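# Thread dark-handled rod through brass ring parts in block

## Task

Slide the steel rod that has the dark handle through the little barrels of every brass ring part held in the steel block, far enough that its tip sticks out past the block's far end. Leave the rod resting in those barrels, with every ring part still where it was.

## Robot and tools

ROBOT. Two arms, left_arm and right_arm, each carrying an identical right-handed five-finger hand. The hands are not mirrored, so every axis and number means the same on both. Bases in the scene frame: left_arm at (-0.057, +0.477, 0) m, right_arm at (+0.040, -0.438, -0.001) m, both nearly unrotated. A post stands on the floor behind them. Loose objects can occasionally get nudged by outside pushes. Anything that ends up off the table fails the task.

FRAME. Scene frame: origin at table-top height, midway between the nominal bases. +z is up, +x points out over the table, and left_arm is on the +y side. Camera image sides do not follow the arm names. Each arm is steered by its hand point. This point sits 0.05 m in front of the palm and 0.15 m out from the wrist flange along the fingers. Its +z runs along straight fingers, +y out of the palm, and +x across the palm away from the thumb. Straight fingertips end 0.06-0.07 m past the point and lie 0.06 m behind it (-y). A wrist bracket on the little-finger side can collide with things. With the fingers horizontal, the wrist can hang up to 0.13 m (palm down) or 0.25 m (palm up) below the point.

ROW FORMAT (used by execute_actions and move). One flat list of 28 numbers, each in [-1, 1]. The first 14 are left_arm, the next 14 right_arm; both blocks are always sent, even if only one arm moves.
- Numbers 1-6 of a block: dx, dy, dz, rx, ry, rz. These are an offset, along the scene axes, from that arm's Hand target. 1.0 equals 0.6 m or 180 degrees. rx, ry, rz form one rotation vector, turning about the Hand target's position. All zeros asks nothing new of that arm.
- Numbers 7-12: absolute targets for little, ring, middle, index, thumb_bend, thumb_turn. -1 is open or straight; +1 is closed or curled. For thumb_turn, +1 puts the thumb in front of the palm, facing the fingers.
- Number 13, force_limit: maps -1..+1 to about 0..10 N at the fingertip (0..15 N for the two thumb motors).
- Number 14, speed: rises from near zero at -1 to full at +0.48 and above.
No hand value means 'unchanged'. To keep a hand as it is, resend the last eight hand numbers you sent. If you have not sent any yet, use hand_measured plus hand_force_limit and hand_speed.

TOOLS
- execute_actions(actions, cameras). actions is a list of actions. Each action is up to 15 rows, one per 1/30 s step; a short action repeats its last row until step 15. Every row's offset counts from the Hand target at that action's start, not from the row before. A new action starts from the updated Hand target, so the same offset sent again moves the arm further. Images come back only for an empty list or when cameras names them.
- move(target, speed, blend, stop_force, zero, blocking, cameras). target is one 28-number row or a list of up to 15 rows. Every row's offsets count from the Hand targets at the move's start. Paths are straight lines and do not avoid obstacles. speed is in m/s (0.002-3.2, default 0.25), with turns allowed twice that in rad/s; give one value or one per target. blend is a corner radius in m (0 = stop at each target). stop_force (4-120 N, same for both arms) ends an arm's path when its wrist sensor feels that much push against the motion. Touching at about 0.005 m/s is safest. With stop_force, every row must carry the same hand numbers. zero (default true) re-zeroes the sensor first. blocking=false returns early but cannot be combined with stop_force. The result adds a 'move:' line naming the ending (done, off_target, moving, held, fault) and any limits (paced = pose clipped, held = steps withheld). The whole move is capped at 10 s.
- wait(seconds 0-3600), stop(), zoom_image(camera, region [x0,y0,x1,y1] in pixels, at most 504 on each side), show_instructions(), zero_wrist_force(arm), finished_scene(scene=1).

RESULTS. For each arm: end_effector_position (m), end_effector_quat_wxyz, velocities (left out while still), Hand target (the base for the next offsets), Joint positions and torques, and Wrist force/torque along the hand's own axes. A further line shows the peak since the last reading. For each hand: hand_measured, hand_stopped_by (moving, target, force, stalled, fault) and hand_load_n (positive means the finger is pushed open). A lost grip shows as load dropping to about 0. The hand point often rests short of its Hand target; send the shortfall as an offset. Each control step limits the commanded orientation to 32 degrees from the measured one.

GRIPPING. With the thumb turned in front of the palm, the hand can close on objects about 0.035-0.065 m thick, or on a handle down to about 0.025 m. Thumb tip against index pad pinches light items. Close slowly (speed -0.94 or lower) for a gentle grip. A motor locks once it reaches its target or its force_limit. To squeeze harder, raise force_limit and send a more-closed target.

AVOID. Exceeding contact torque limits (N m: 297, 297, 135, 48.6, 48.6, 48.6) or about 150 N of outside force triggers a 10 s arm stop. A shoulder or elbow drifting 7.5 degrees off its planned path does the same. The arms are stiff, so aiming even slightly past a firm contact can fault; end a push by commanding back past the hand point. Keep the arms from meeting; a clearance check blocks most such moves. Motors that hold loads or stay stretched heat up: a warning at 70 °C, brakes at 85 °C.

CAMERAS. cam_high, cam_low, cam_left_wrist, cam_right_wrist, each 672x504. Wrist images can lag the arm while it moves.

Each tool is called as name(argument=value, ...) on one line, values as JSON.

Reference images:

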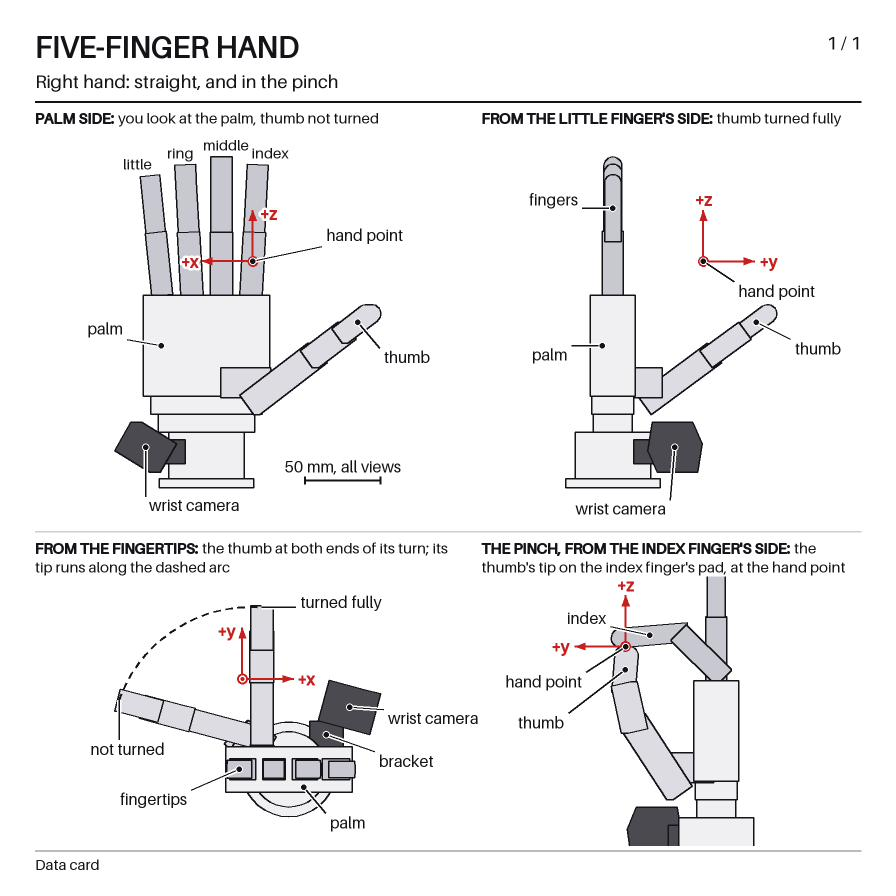

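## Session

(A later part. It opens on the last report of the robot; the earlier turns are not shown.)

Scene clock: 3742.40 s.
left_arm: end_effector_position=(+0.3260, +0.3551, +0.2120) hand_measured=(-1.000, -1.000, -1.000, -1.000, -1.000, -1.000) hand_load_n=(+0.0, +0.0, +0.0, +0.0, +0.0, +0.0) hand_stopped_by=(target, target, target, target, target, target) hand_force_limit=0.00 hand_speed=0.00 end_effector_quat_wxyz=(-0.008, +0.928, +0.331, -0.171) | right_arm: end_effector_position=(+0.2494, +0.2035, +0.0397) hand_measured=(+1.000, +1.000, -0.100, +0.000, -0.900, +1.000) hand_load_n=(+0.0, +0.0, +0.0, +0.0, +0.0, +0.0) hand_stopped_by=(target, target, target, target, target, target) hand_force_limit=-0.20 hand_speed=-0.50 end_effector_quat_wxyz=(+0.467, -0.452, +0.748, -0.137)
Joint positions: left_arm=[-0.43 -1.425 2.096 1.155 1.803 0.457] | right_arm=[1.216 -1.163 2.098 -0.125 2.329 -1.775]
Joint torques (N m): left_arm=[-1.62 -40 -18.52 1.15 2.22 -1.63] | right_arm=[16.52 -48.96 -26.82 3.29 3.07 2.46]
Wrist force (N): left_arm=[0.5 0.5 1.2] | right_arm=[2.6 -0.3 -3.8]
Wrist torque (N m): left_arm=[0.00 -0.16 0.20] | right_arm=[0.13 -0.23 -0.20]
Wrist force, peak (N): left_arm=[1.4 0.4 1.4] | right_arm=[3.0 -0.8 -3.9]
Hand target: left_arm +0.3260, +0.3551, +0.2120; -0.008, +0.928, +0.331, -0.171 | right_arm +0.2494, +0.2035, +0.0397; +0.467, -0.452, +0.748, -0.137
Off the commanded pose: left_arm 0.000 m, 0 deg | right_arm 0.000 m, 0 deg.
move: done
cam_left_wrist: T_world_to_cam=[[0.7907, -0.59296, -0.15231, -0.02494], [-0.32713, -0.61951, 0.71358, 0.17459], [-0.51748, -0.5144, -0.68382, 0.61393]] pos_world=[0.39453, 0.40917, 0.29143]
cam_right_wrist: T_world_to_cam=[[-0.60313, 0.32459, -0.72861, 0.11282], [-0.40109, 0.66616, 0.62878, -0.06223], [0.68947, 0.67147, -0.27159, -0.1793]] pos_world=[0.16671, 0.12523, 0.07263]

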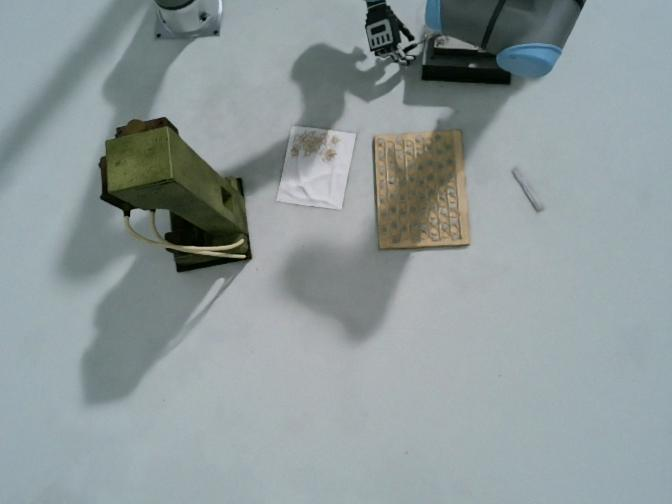

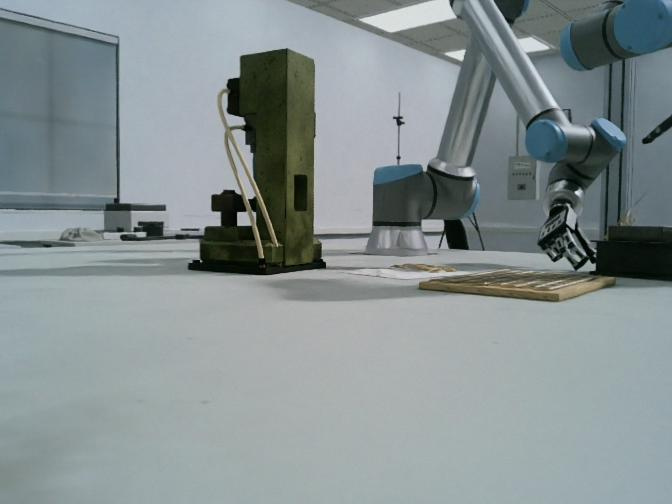

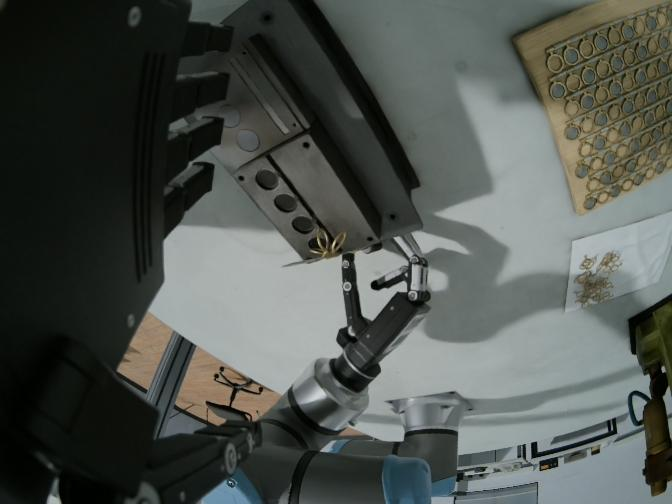

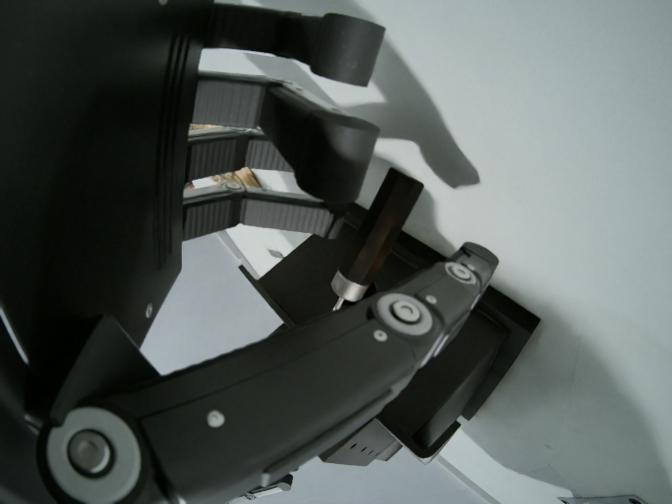

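move(target=[0,0,0,0,0,0,-1,-1,-1,-1,-1,-1,0,0,0,0,0,0,0,0,1,1,0.14,0.22,-0.56,1,-0.4,-0.85], speed=0.02, cameras=["cam_left_wrist","cam_right_wrist"])

zoom_image(camera="cam_right_wrist", region=[250, 120, 520, 390])

zoom_image(camera="cam_left_wrist", region=[270, 205, 410, 325])

Scene clock: 3780.83 s.
left_arm: end_effector_position=(+0.3260, +0.3551, +0.2120) hand_measured=(-1.000, -1.000, -1.000, -1.000, -1.000, -1.000) hand_load_n=(+0.0, +0.0, +0.0, +0.0, +0.0, +0.0) hand_stopped_by=(target, target, target, target, target, target) hand_force_limit=0.00 hand_speed=0.00 end_effector_quat_wxyz=(-0.008, +0.928, +0.331, -0.171) | right_arm: end_effector_position=(+0.2494, +0.2035, +0.0397) hand_measured=(+1.000, +1.000, +0.140, +0.220, -0.560, +1.000) hand_load_n=(+0.0, +0.0, +0.0, +0.0, +0.0, +0.0) hand_stopped_by=(target, target, target, target, target, target) hand_force_limit=-0.40 hand_speed=-0.85 end_effector_quat_wxyz=(+0.467, -0.452, +0.748, -0.137)
Joint positions: left_arm=[-0.43 -1.425 2.096 1.155 1.803 0.457] | right_arm=[1.216 -1.163 2.098 -0.125 2.329 -1.775]
Joint torques (N m): left_arm=[-3.02 -40.35 -18.64 1.16 2.67 -1.93] | right_arm=[12.91 -50.31 -25.29 3.37 3.43 2.34]
Wrist force (N): left_arm=[0.8 -0.1 0.5] | right_arm=[2.5 -0.4 -4.1]
Wrist torque (N m): left_arm=[-0.04 -0.19 0.20] | right_arm=[0.13 -0.20 -0.21]
Wrist force, peak (N): left_arm=[1.4 0.2 1.4] | right_arm=[2.7 -1.0 -4.2]
Hand target: left_arm +0.3260, +0.3551, +0.2120; -0.008, +0.928, +0.331, -0.171 | right_arm +0.2494, +0.2035, +0.0397; +0.467, -0.452, +0.748, -0.137
Off the commanded pose: left_arm 0.000 m, 0 deg | right_arm 0.000 m, 0 deg.
move: done
cam_left_wrist: T_world_to_cam=[[0.7907, -0.59296, -0.15231, -0.02494], [-0.32713, -0.61951, 0.71358, 0.17459], [-0.51748, -0.5144, -0.68382, 0.61393]] pos_world=[0.39453, 0.40917, 0.29143]
cam_right_wrist: T_world_to_cam=[[-0.60313, 0.32459, -0.72861, 0.11282], [-0.40109, 0.66616, 0.62878, -0.06223], [0.68947, 0.67147, -0.27159, -0.1793]] pos_world=[0.16671, 0.12523, 0.07263]

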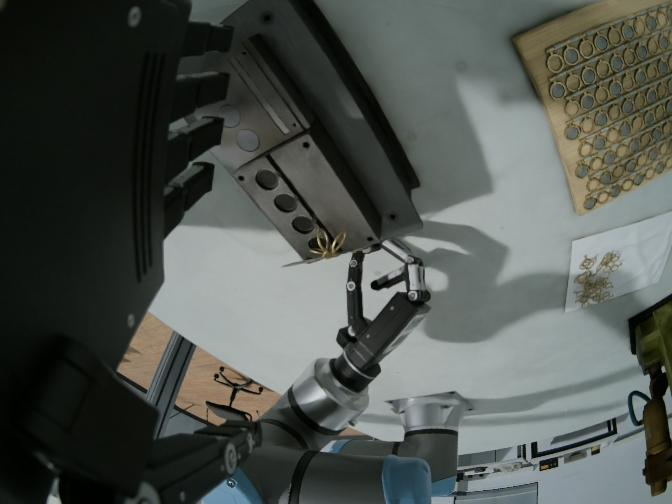

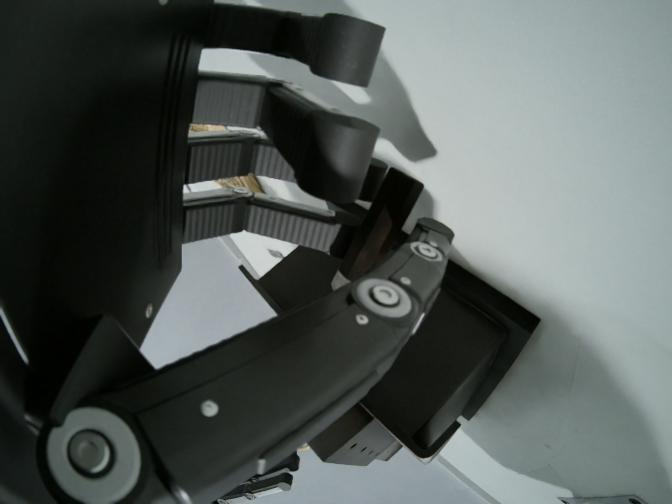

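Scaled by 1.867 from the camera's image (finer frame: 960x720).

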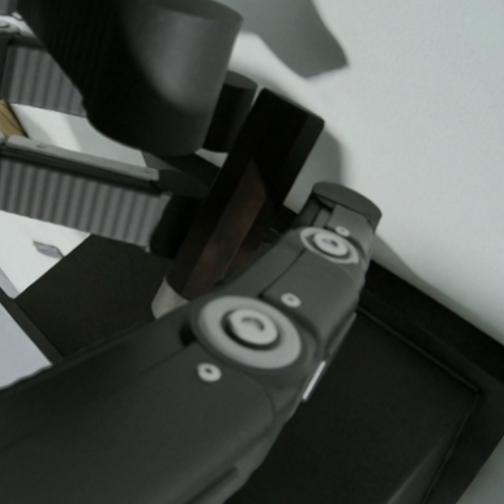

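Scaled by 3.600 from the camera's image (finer frame: 960x720).

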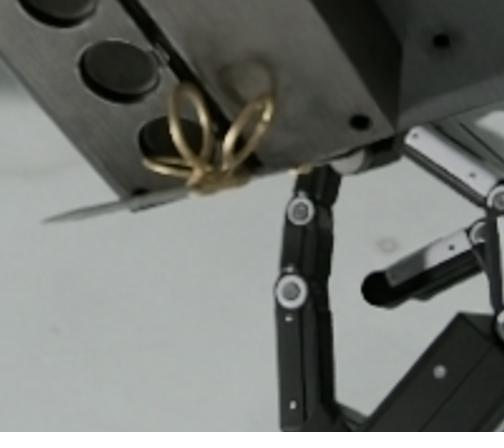

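move(target=[0,0,0,0,0,0,-1,-1,-1,-1,-1,-1,0,0,0,0,0,0,0,0,1,1,0.45,0.5,-0.2,1,-0.4,-0.93], speed=0.02, cameras=["all"])

zoom_image(camera="cam_right_wrist", region=[250, 120, 520, 390])

zoom_image(camera="cam_left_wrist", region=[270, 205, 410, 325])

Scene clock: 3793.10 s.
left_arm: end_effector_position=(+0.3260, +0.3551, +0.2120) hand_measured=(-1.000, -1.000, -1.000, -1.000, -1.000, -1.000) hand_load_n=(+0.0, +0.0, +0.0, +0.0, -0.5, +0.0) hand_stopped_by=(target, target, target, target, target, target) hand_force_limit=0.00 hand_speed=0.00 end_effector_quat_wxyz=(-0.008, +0.928, +0.331, -0.171) | right_arm: end_effector_position=(+0.2494, +0.2035, +0.0397) hand_measured=(+1.000, +1.000, +0.296, +0.330, -0.502, +1.000) hand_load_n=(+0.0, +0.0, +3.0, +1.5, +6.5, +0.0) hand_stopped_by=(target, target, force, force, force, target) hand_force_limit=-0.40 hand_speed=-0.93 end_effector_quat_wxyz=(+0.467, -0.452, +0.748, -0.137)
Joint positions: left_arm=[-0.43 -1.425 2.096 1.155 1.803 0.457] | right_arm=[1.216 -1.163 2.098 -0.125 2.329 -1.775]
Joint torques (N m): left_arm=[-1.71 -39.02 -18.97 0.98 2.15 -1.84] | right_arm=[13.24 -47.97 -27.53 3.19 2.8 2.14]
Wrist force (N): left_arm=[0.8 0.3 1.4] | right_arm=[3.0 -1.2 -3.3]
Wrist torque (N m): left_arm=[-0.04 -0.22 0.22] | right_arm=[0.06 -0.22 -0.16]
Wrist force, peak (N): left_arm=[1.2 0.3 1.6] | right_arm=[3.3 -0.8 -4.0]
Hand target: left_arm +0.3260, +0.3551, +0.2120; -0.008, +0.928, +0.331, -0.171 | right_arm +0.2494, +0.2035, +0.0397; +0.467, -0.452, +0.748, -0.137
Off the commanded pose: left_arm 0.000 m, 0 deg | right_arm 0.000 m, 0 deg.
move: done
cam_left_wrist: T_world_to_cam=[[0.7907, -0.59296, -0.15231, -0.02494], [-0.32713, -0.61951, 0.71358, 0.17459], [-0.51748, -0.5144, -0.68382, 0.61393]] pos_world=[0.39453, 0.40917, 0.29143]
cam_right_wrist: T_world_to_cam=[[-0.60313, 0.32459, -0.72861, 0.11282], [-0.40109, 0.66616, 0.62878, -0.06223], [0.68947, 0.67147, -0.27159, -0.1793]] pos_world=[0.16671, 0.12523, 0.07263]

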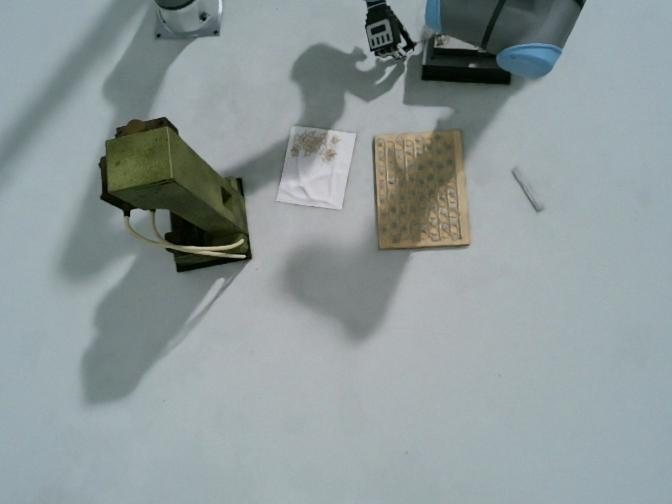

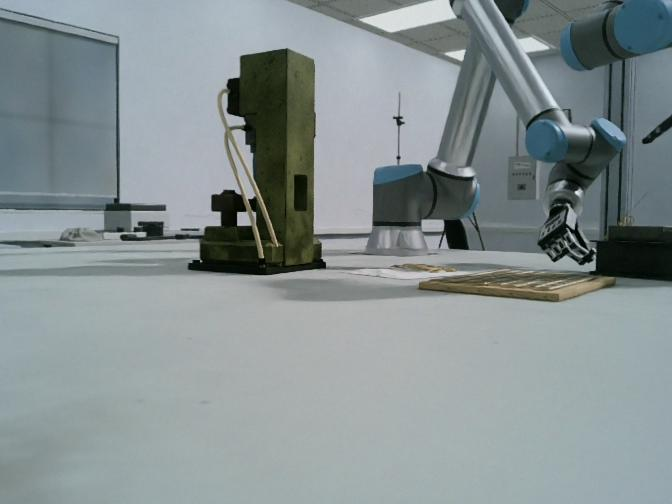

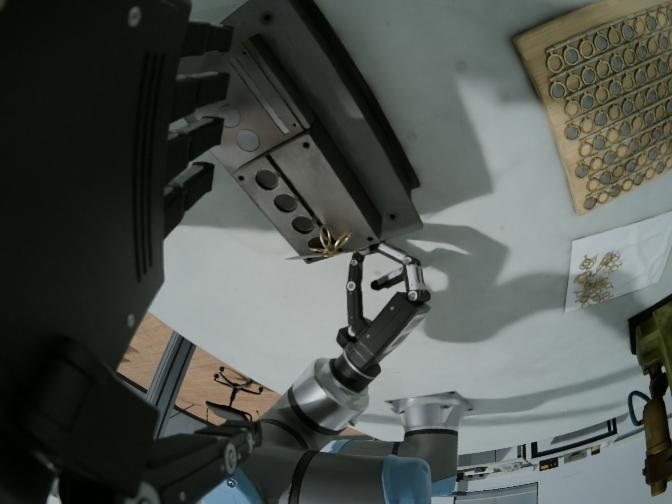

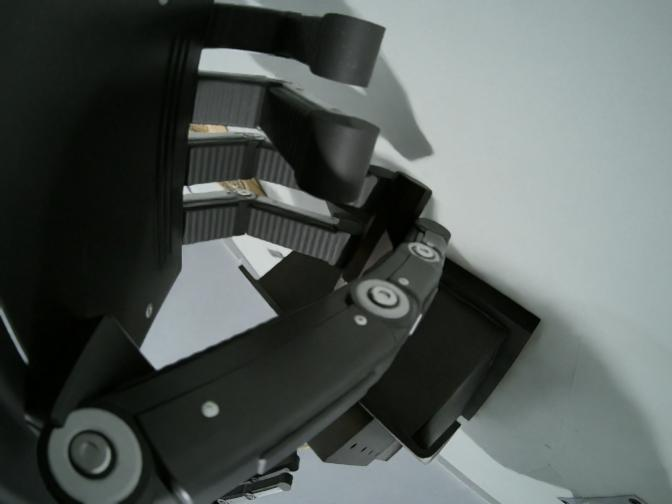

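Scaled by 1.867 from the camera's image (finer frame: 960x720).

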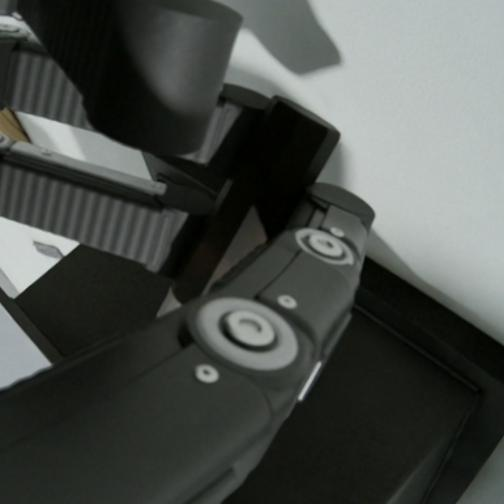

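Scaled by 3.600 from the camera's image (finer frame: 960x720).

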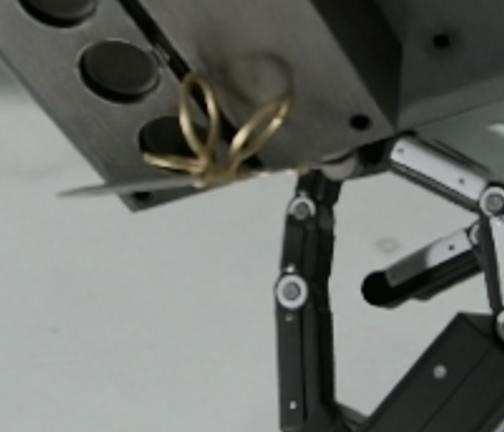

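move(target=[0,0,0,0,0,0,-1,-1,-1,-1,-1,-1,0,0,0,0,0,0,0,0,1,1,0.5,0.55,-0.15,1,-0.1,-0.93], speed=0.02, cameras=["cam_right_wrist"])

Scene clock: 3806.93 s.
left_arm: end_effector_position=(+0.3260, +0.3551, +0.2120) hand_measured=(-1.000, -1.000, -1.000, -1.000, -1.000, -1.000) hand_load_n=(+0.0, +0.0, +0.0, +0.0, +0.0, +0.0) hand_stopped_by=(target, target, target, target, target, target) hand_force_limit=0.00 hand_speed=0.00 end_effector_quat_wxyz=(-0.008, +0.928, +0.331, -0.171) | right_arm: end_effector_position=(+0.2494, +0.2035, +0.0397) hand_measured=(+1.000, +1.000, +0.334, +0.388, -0.502, +1.000) hand_load_n=(+0.0, +0.0, +3.5, +4.5, +12.5, +0.5) hand_stopped_by=(target, target, force, force, force, target) hand_force_limit=-0.10 hand_speed=-0.93 end_effector_quat_wxyz=(+0.467, -0.452, +0.748, -0.137)
Joint positions: left_arm=[-0.43 -1.425 2.096 1.155 1.803 0.457] | right_arm=[1.216 -1.163 2.098 -0.125 2.329 -1.775]
Joint torques (N m): left_arm=[-1.34 -42.68 -18.78 1.37 2.47 -1.61] | right_arm=[12.63 -49.61 -26.05 2.7 1.69 2.24]
Wrist force (N): left_arm=[0.7 0.4 0.6] | right_arm=[4.2 -1.8 -2.6]
Wrist torque (N m): left_arm=[0.03 -0.18 0.21] | right_arm=[0.03 -0.19 -0.12]
Wrist force, peak (N): left_arm=[1.3 0.2 1.4] | right_arm=[4.3 -1.7 -2.6]
Hand target: left_arm +0.3260, +0.3551, +0.2120; -0.008, +0.928, +0.331, -0.171 | right_arm +0.2494, +0.2035, +0.0397; +0.467, -0.452, +0.748, -0.137
Off the commanded pose: left_arm 0.000 m, 0 deg | right_arm 0.000 m, 0 deg.
move: done
cam_right_wrist: T_world_to_cam=[[-0.60313, 0.32459, -0.72861, 0.11282], [-0.40109, 0.66616, 0.62878, -0.06223], [0.68947, 0.67147, -0.27159, -0.1793]] pos_world=[0.16671, 0.12523, 0.07263]

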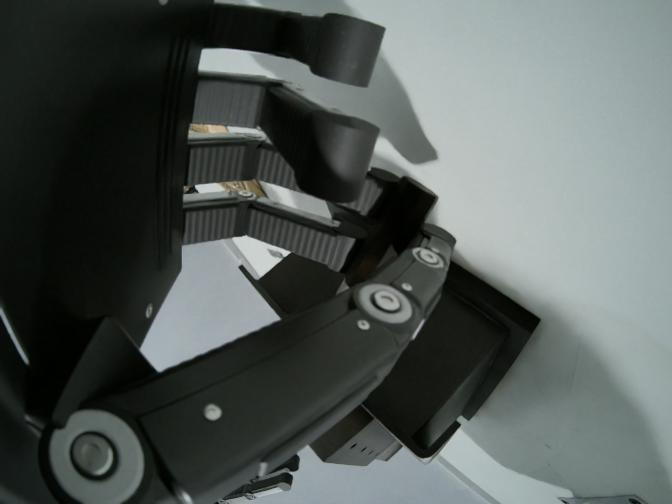

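move(target=[[0,0,0,0,0,0,-1,-1,-1,-1,-1,-1,0,0,0,0,0.03,0,0,0,1,1,0.5,0.55,-0.15,1,-0.1,-0.93],[0,0,0,0,0,0,-1,-1,-1,-1,-1,-1,0,0,0,-0.03,0.13,0,0,0,1,1,0.5,0.55,-0.15,1,-0.1,-0.93]], speed=0.03, cameras=["all"])

zoom_image(camera="cam_left_wrist", region=[230, 150, 450, 350])

zoom_image(camera="cam_low", region=[542, 155, 672, 285])

Scene clock: 3825.07 s.
left_arm: end_effector_position=(+0.3260, +0.3551, +0.2120) hand_measured=(-1.000, -1.000, -1.000, -1.000, -1.000, -1.000) hand_load_n=(+0.0, +0.0, +0.5, +0.5, +0.0, +0.0) hand_stopped_by=(target, target, target, target, target, target) hand_force_limit=0.00 hand_speed=0.00 end_effector_quat_wxyz=(-0.008, +0.928, +0.331, -0.171) | right_arm: end_effector_position=(+0.2494, +0.1856, +0.1177) hand_measured=(+1.000, +1.000, +0.334, +0.388, -0.502, +1.000) hand_load_n=(+0.0, +0.5, +4.0, +1.5, +10.5, +0.0) hand_stopped_by=(target, target, force, force, force, target) hand_force_limit=-0.10 hand_speed=-0.93 end_effector_quat_wxyz=(+0.467, -0.452, +0.748, -0.137)
Joint positions: left_arm=[-0.43 -1.425 2.096 1.155 1.803 0.457] | right_arm=[1.203 -1.301 2.098 0.003 2.32 -1.788]
Joint torques (N m): left_arm=[-2.44 -40.37 -18.55 1.44 2.07 -1.58] | right_arm=[-5.45 -68.25 -18.53 3.16 -2.06 -2.88]
Wrist force (N): left_arm=[1.0 0.6 1.1] | right_arm=[3.1 -0.7 -3.1]
Wrist torque (N m): left_arm=[0.02 -0.23 0.23] | right_arm=[0.04 -0.31 0.14]
Wrist force, peak (N): left_arm=[1.2 0.1 1.8] | right_arm=[4.5 -1.6 -2.9]
Hand target: left_arm +0.3260, +0.3551, +0.2120; -0.008, +0.928, +0.331, -0.171 | right_arm +0.2494, +0.1855, +0.1177; +0.467, -0.452, +0.748, -0.137
Off the commanded pose: left_arm 0.000 m, 0 deg | right_arm 0.000 m, 0 deg.
move: done
cam_left_wrist: T_world_to_cam=[[0.7907, -0.59296, -0.15231, -0.02494], [-0.32713, -0.61951, 0.71358, 0.17459], [-0.51748, -0.5144, -0.68382, 0.61393]] pos_world=[0.39453, 0.40917, 0.29143]
cam_right_wrist: T_world_to_cam=[[-0.60313, 0.32459, -0.72861, 0.17542], [-0.40109, 0.66616, 0.62878, -0.09922], [0.68947, 0.67147, -0.27159, -0.14606]] pos_world=[0.16671, 0.10723, 0.15053]

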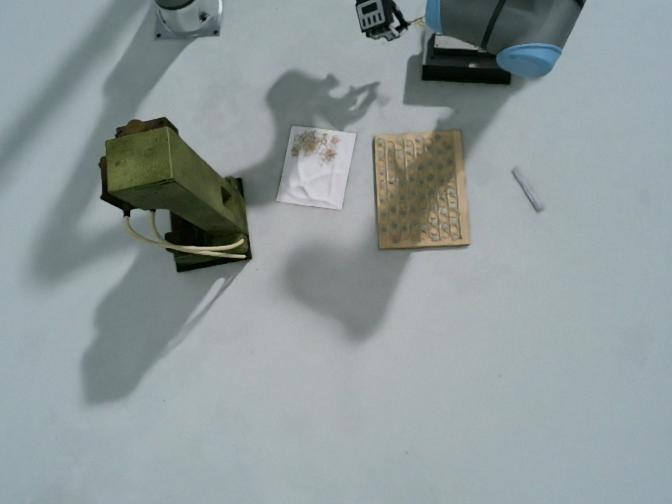

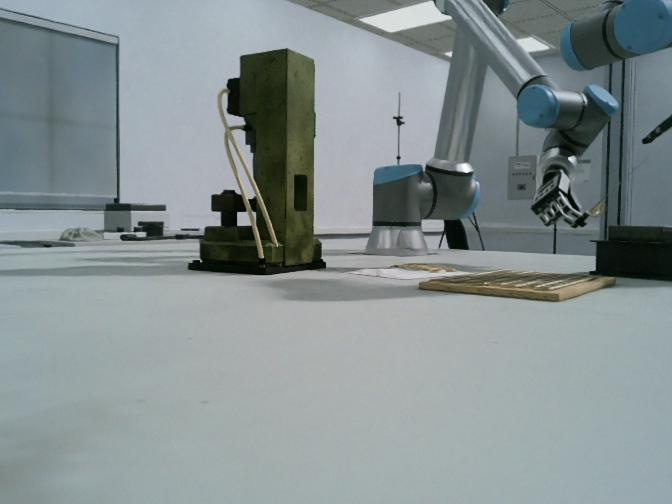

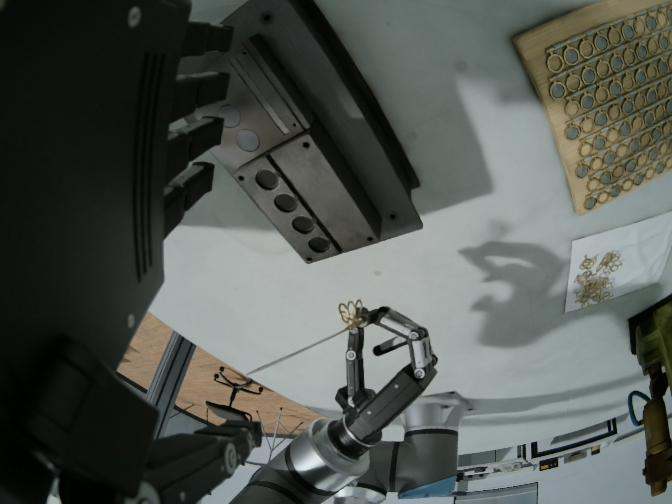

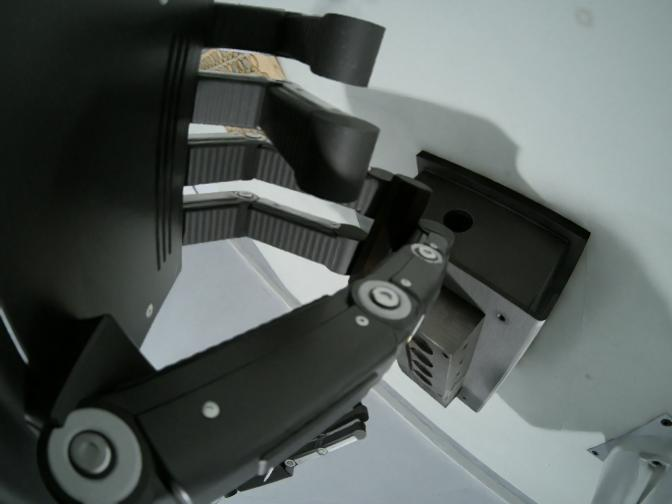

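Scaled by 2.291 from the camera's image (finer frame: 960x720).

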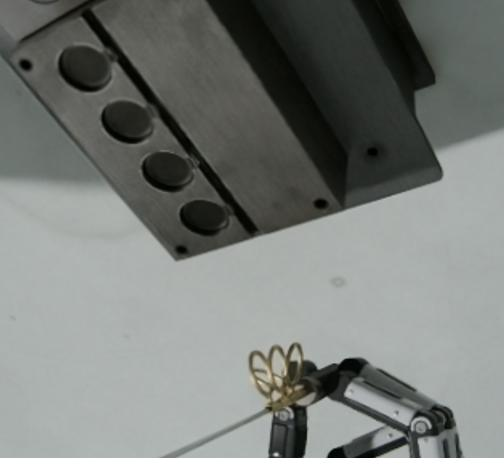

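Scaled by 3.877 from the camera's image (finer frame: 960x720).

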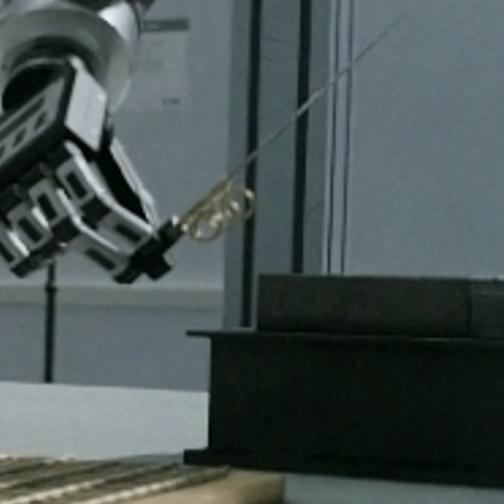

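move(target=[[0,0,0,0,0,0,-1,-1,-1,-1,-1,-1,0,0,0,0,0.12,0,0,0,1,1,0.5,0.55,-0.15,1,-0.1,-0.93],[0,0,0,0,0,0,-1,-1,-1,-1,-1,-1,0,0,0.05,0,0.12,-0.2344,0.0385,0.019,1,1,0.5,0.55,-0.15,1,-0.1,-0.93]], speed=0.06, cameras=["all"])

zoom_image(camera="cam_left_wrist", region=[230, 200, 480, 450])

zoom_image(camera="cam_low", region=[542, 135, 672, 265])

Scene clock: 3967.73 s.
left_arm: end_effector_position=(+0.3260, +0.3551, +0.2120) hand_measured=(-1.000, -1.000, -1.000, -1.000, -1.000, -1.000) hand_load_n=(+0.0, +0.0, +0.0, +0.0, -0.5, +0.0) hand_stopped_by=(target, target, target, target, target, target) hand_force_limit=0.00 hand_speed=0.00 end_effector_quat_wxyz=(-0.008, +0.928, +0.331, -0.171) | right_arm: end_effector_position=(+0.2794, +0.1855, +0.1897) hand_measured=(+1.000, +1.000, +0.334, +0.388, -0.502, +1.000) hand_load_n=(+0.0, +0.0, +4.0, +1.5, +10.5, +0.0) hand_stopped_by=(target, target, force, force, force, target) hand_force_limit=-0.10 hand_speed=-0.93 end_effector_quat_wxyz=(-0.232, +0.618, -0.661, +0.356)
Joint positions: left_arm=[-0.43 -1.425 2.096 1.155 1.803 0.457] | right_arm=[1.2 -1.136 1.699 0.833 2.437 -1.974]
Joint torques (N m): left_arm=[-0.33 -39.88 -19.58 1.63 2.13 -1.51] | right_arm=[13.21 -62.99 -36.09 5.16 3.88 -3.19]
Wrist force (N): left_arm=[0.8 0.4 1.1] | right_arm=[0.5 0.0 -3.7]
Wrist torque (N m): left_arm=[0.00 -0.20 0.22] | right_arm=[0.14 0.06 0.04]
Wrist force, peak (N): left_arm=[0.9 0.5 1.7] | right_arm=[2.7 -1.1 -4.2]
Hand target: left_arm +0.3260, +0.3551, +0.2120; -0.008, +0.928, +0.331, -0.171 | right_arm +0.2794, +0.1855, +0.1897; -0.232, +0.618, -0.661, +0.356
Off the commanded pose: left_arm 0.000 m, 0 deg | right_arm 0.000 m, 0 deg.
move: done
cam_left_wrist: T_world_to_cam=[[0.7907, -0.59296, -0.15231, -0.02494], [-0.32713, -0.61951, 0.71358, 0.17459], [-0.51748, -0.5144, -0.68382, 0.61393]] pos_world=[0.39453, 0.40917, 0.29143]
cam_right_wrist: T_world_to_cam=[[-0.69416, -0.25724, -0.67228, 0.36872], [-0.40608, 0.9111, 0.07066, -0.0707], [0.59434, 0.32205, -0.73691, 0.03264]] pos_world=[0.20784, 0.14875, 0.27693]

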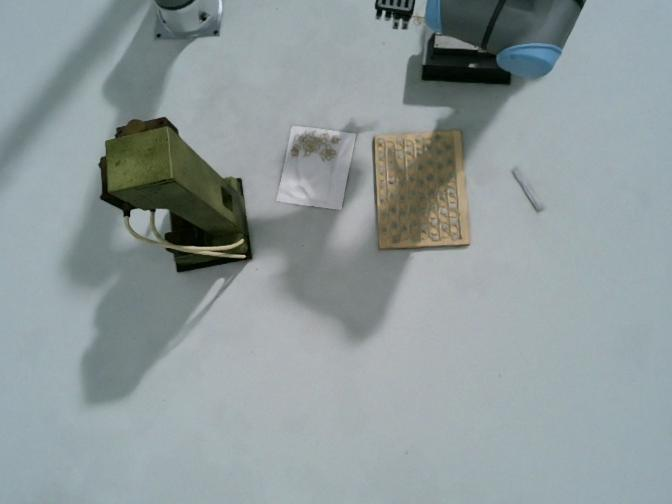

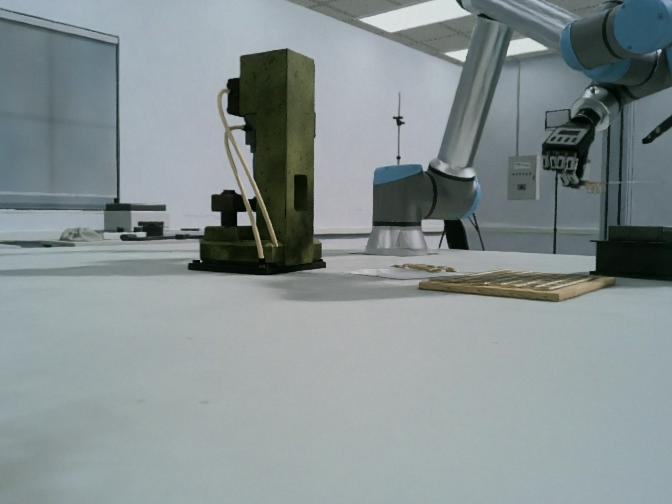

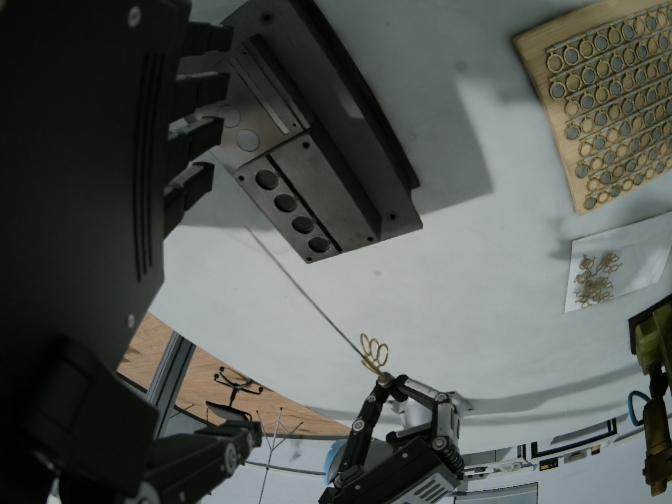

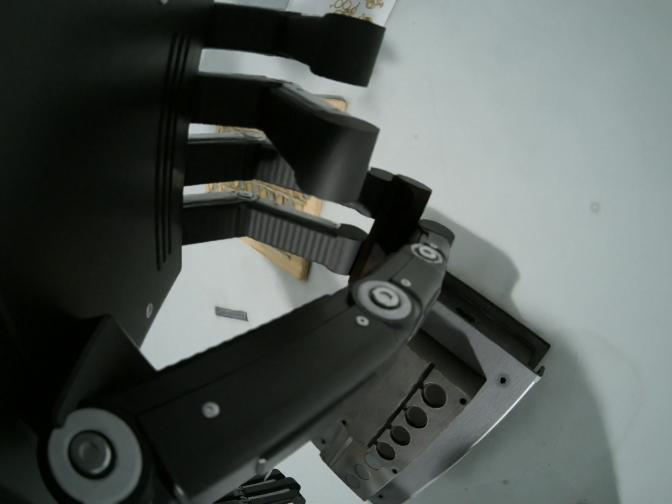

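Scaled by 2.016 from the camera's image (finer frame: 960x720).

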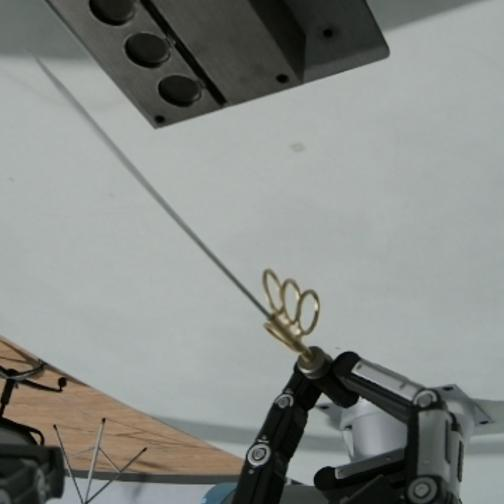

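Scaled by 3.877 from the camera's image (finer frame: 960x720).

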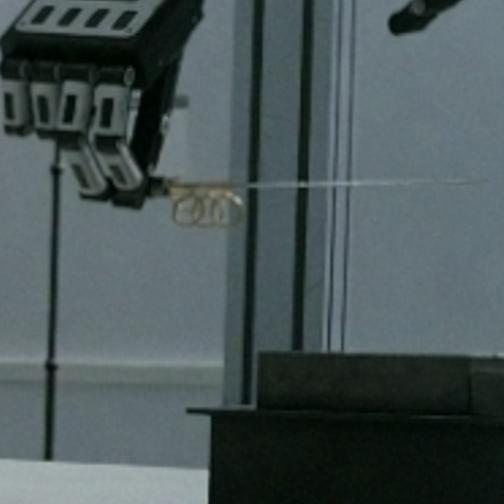

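move(target=[[0,0,0,0,0,0,-1,-1,-1,-1,-1,-1,0,0,0.0557,0,0,0,0,0.0128,1,1,0.5,0.55,-0.15,1,-0.1,-0.93],[0,0,0,0,0,0,-1,-1,-1,-1,-1,-1,0,0,0.0557,0,-0.14,0,0,0.0128,1,1,0.5,0.55,-0.15,1,-0.1,-0.93]], speed=0.06, cameras=["cam_left_wrist","cam_low"])

zoom_image(camera="cam_left_wrist", region=[260, 130, 480, 330])

zoom_image(camera="cam_low", region=[542, 155, 672, 285])

Scene clock: 4068.77 s.
left_arm: end_effector_position=(+0.3260, +0.3551, +0.2120) hand_measured=(-1.000, -1.000, -1.000, -1.000, -1.000, -1.000) hand_load_n=(+0.0, +0.0, +0.0, +0.0, +0.0, +0.0) hand_stopped_by=(target, target, target, target, target, target) hand_force_limit=0.00 hand_speed=0.00 end_effector_quat_wxyz=(-0.008, +0.928, +0.331, -0.171) | right_arm: end_effector_position=(+0.2842, +0.1856, +0.1897) hand_measured=(+1.000, +1.000, +0.334, +0.388, -0.502, +1.000) hand_load_n=(+0.0, +0.0, +4.0, +1.5, +10.5, +0.0) hand_stopped_by=(target, target, force, force, force, target) hand_force_limit=-0.10 hand_speed=-0.93 end_effector_quat_wxyz=(-0.233, +0.620, -0.659, +0.356)
Joint positions: left_arm=[-0.43 -1.425 2.096 1.155 1.803 0.457] | right_arm=[1.192 -1.138 1.699 0.82 2.435 -1.993]
Joint torques (N m): left_arm=[-2.77 -38.2 -18.3 1.8 1.9 -1.17] | right_arm=[13.77 -58.27 -26.26 4.86 3.54 2.39]
Wrist force (N): left_arm=[0.7 0.2 1.2] | right_arm=[0.8 -0.2 -3.6]
Wrist torque (N m): left_arm=[-0.04 -0.18 0.20] | right_arm=[0.13 0.03 -0.25]
Wrist force, peak (N): left_arm=[1.4 0.4 1.5] | right_arm=[0.9 -0.2 -4.2]
Hand target: left_arm +0.3260, +0.3551, +0.2120; -0.008, +0.928, +0.331, -0.171 | right_arm +0.2842, +0.1856, +0.1897; -0.233, +0.620, -0.659, +0.356 (not the last commanded pose)
Off the commanded pose: left_arm 0.000 m, 0 deg | right_arm 0.089 m, 2 deg.
move: held (right_arm; a check stopped the path); path passed 0 of 2 targets; limits=held
pose unreachable (right arm): on one or more control steps of this call, first in action 0 (counted from 0), this arm could not follow its commanded pose, so it was not sent that pose on those steps. It may still have moved: this result reports where it is.
cause: moving toward the commanded pose would bring a part of the arm too close to another arm (a part of this arm just beyond joint 3 (elbow) and a part of the left arm just beyond its joint 3 (elbow), 10 mm apart when this arm was first held).
cam_left_wrist: T_world_to_cam=[[0.7907, -0.59296, -0.15231, -0.02494], [-0.32713, -0.61951, 0.71358, 0.17459], [-0.51748, -0.5144, -0.68382, 0.61393]] pos_world=[0.39453, 0.40917, 0.29143]
Images, in order (width x height): cam_low 672x504, cam_left_wrist 672x504.

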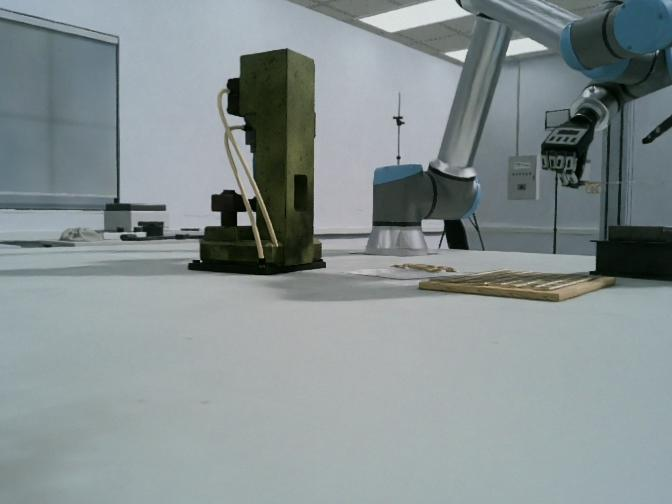

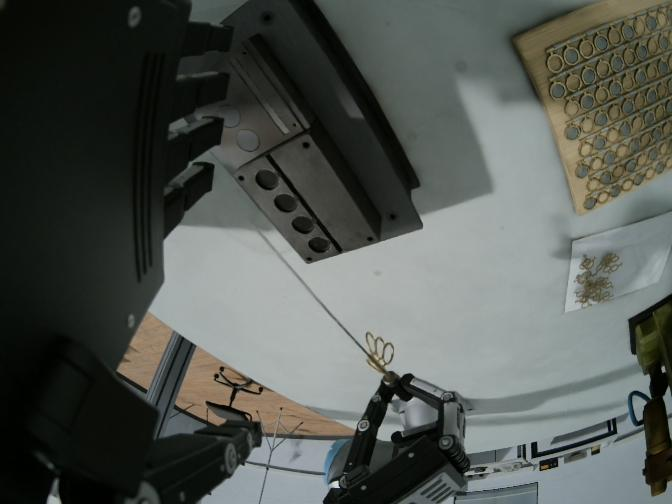

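Scaled by 2.291 from the camera's image (finer frame: 960x720).

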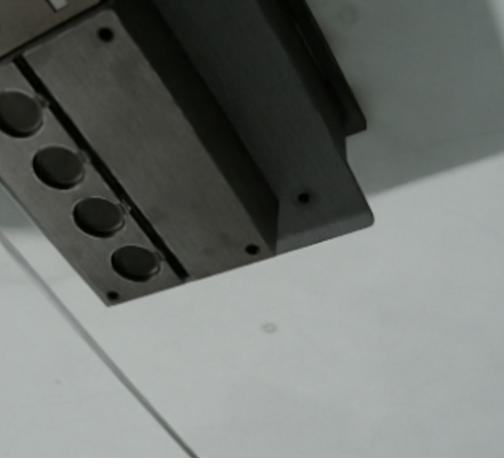

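Scaled by 3.877 from the camera's image (finer frame: 960x720).

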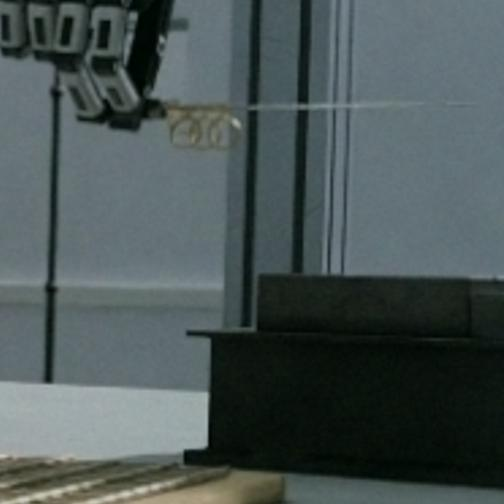

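move(target=[[0,0.05,0.22,0,0,0,-1,-1,-1,-1,-1,-1,0,0,0,0,0,0,0,0,1,1,0.5,0.55,-0.15,1,-0.1,-0.93],[-0.05,0.24,0.22,0,0,0,-1,-1,-1,-1,-1,-1,0,0,0,0,0,0,0,0,1,1,0.5,0.55,-0.15,1,-0.1,-0.93],[-0.0933,0.24,0.2,0.0915,0.1252,0.7529,-1,-1,-1,-1,-1,-1,0,0,0,0,0,0,0,0,1,1,0.5,0.55,-0.15,1,-0.1,-0.93]], speed=[0.15,0.15,0.25], cameras=["all"])

Scene clock: 4167.00 s.
left_arm: end_effector_position=(+0.2701, +0.4990, +0.3321) hand_measured=(-1.000, -1.000, -1.000, -1.000, -1.000, -1.000) hand_load_n=(+0.0, +0.0, +0.0, +0.0, +0.0, +0.0) hand_stopped_by=(target, target, target, target, target, target) hand_force_limit=0.00 hand_speed=0.00 end_effector_quat_wxyz=(+0.000, +0.000, +0.985, -0.173) | right_arm: end_effector_position=(+0.2842, +0.1856, +0.1897) hand_measured=(+1.000, +1.000, +0.334, +0.388, -0.502, +1.000) hand_load_n=(+0.0, +0.5, +4.0, +1.5, +10.5, +0.0) hand_stopped_by=(target, target, force, force, force, target) hand_force_limit=-0.10 hand_speed=-0.93 end_effector_quat_wxyz=(-0.233, +0.620, -0.659, +0.356)
Joint positions: left_arm=[-0.4 -1.884 2.135 1.171 1.885 -2.023] | right_arm=[1.192 -1.138 1.699 0.82 2.435 -1.993]
Joint torques (N m): left_arm=[-8.41 -26.81 -26.19 0.52 -2.12 -3.08] | right_arm=[11.65 -61.15 -34.44 5.37 2.93 2.31]
Wrist force (N): left_arm=[1.1 0.2 1.3] | right_arm=[0.4 -0.6 -3.7]
Wrist torque (N m): left_arm=[-0.07 -0.25 0.23] | right_arm=[0.08 0.08 -0.29]
Wrist force, peak (N): left_arm=[0.8 0.4 2.9] | right_arm=[0.9 -0.3 -4.3]
Hand target: left_arm +0.2700, +0.4991, +0.3320; +0.000, +0.000, +0.985, -0.173 | right_arm +0.2842, +0.1856, +0.1897; -0.233, +0.620, -0.659, +0.356
Off the commanded pose: left_arm 0.000 m, 0 deg | right_arm 0.000 m, 0 deg.
move: done
cam_left_wrist: T_world_to_cam=[[-0.25309, 0.92656, -0.27826, -0.31169], [0.84109, 0.35286, 0.40995, -0.54014], [0.47803, -0.13029, -0.86863, 0.34202]] pos_world=[0.21193, 0.52395, 0.43178]
cam_right_wrist: T_world_to_cam=[[-0.69258, -0.26129, -0.67235, 0.37234], [-0.41107, 0.90889, 0.07023, -0.06686], [0.59275, 0.32502, -0.73689, 0.02958]] pos_world=[0.21286, 0.14844, 0.27683]

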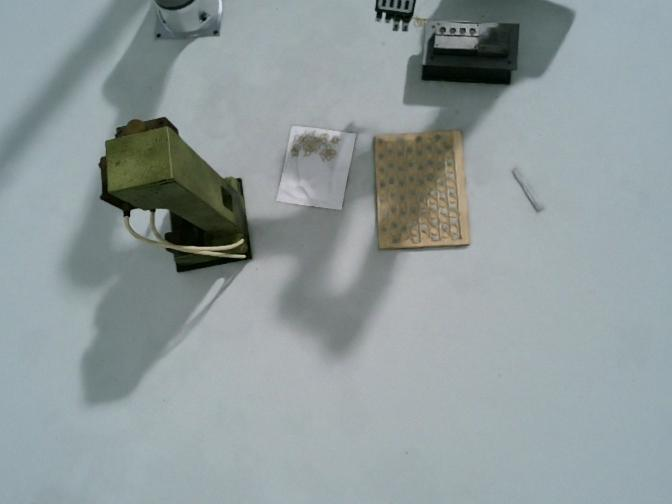

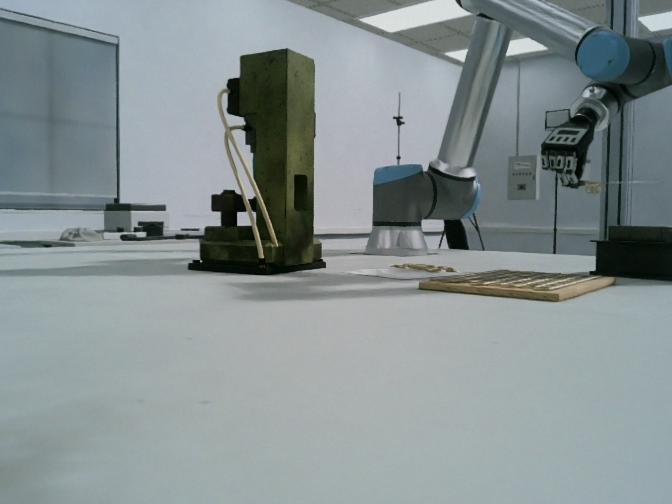

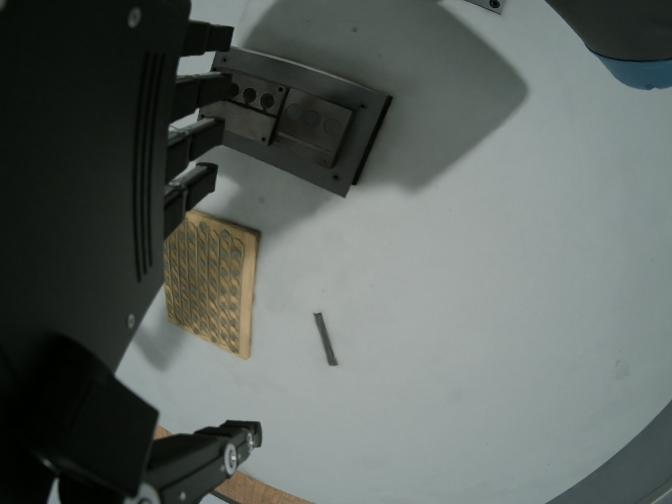

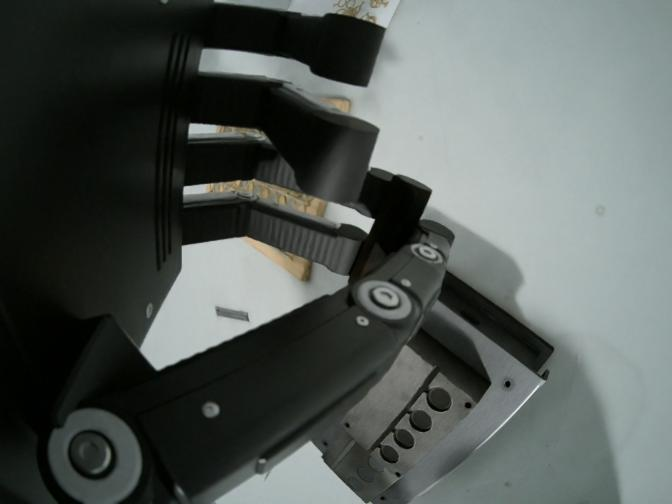

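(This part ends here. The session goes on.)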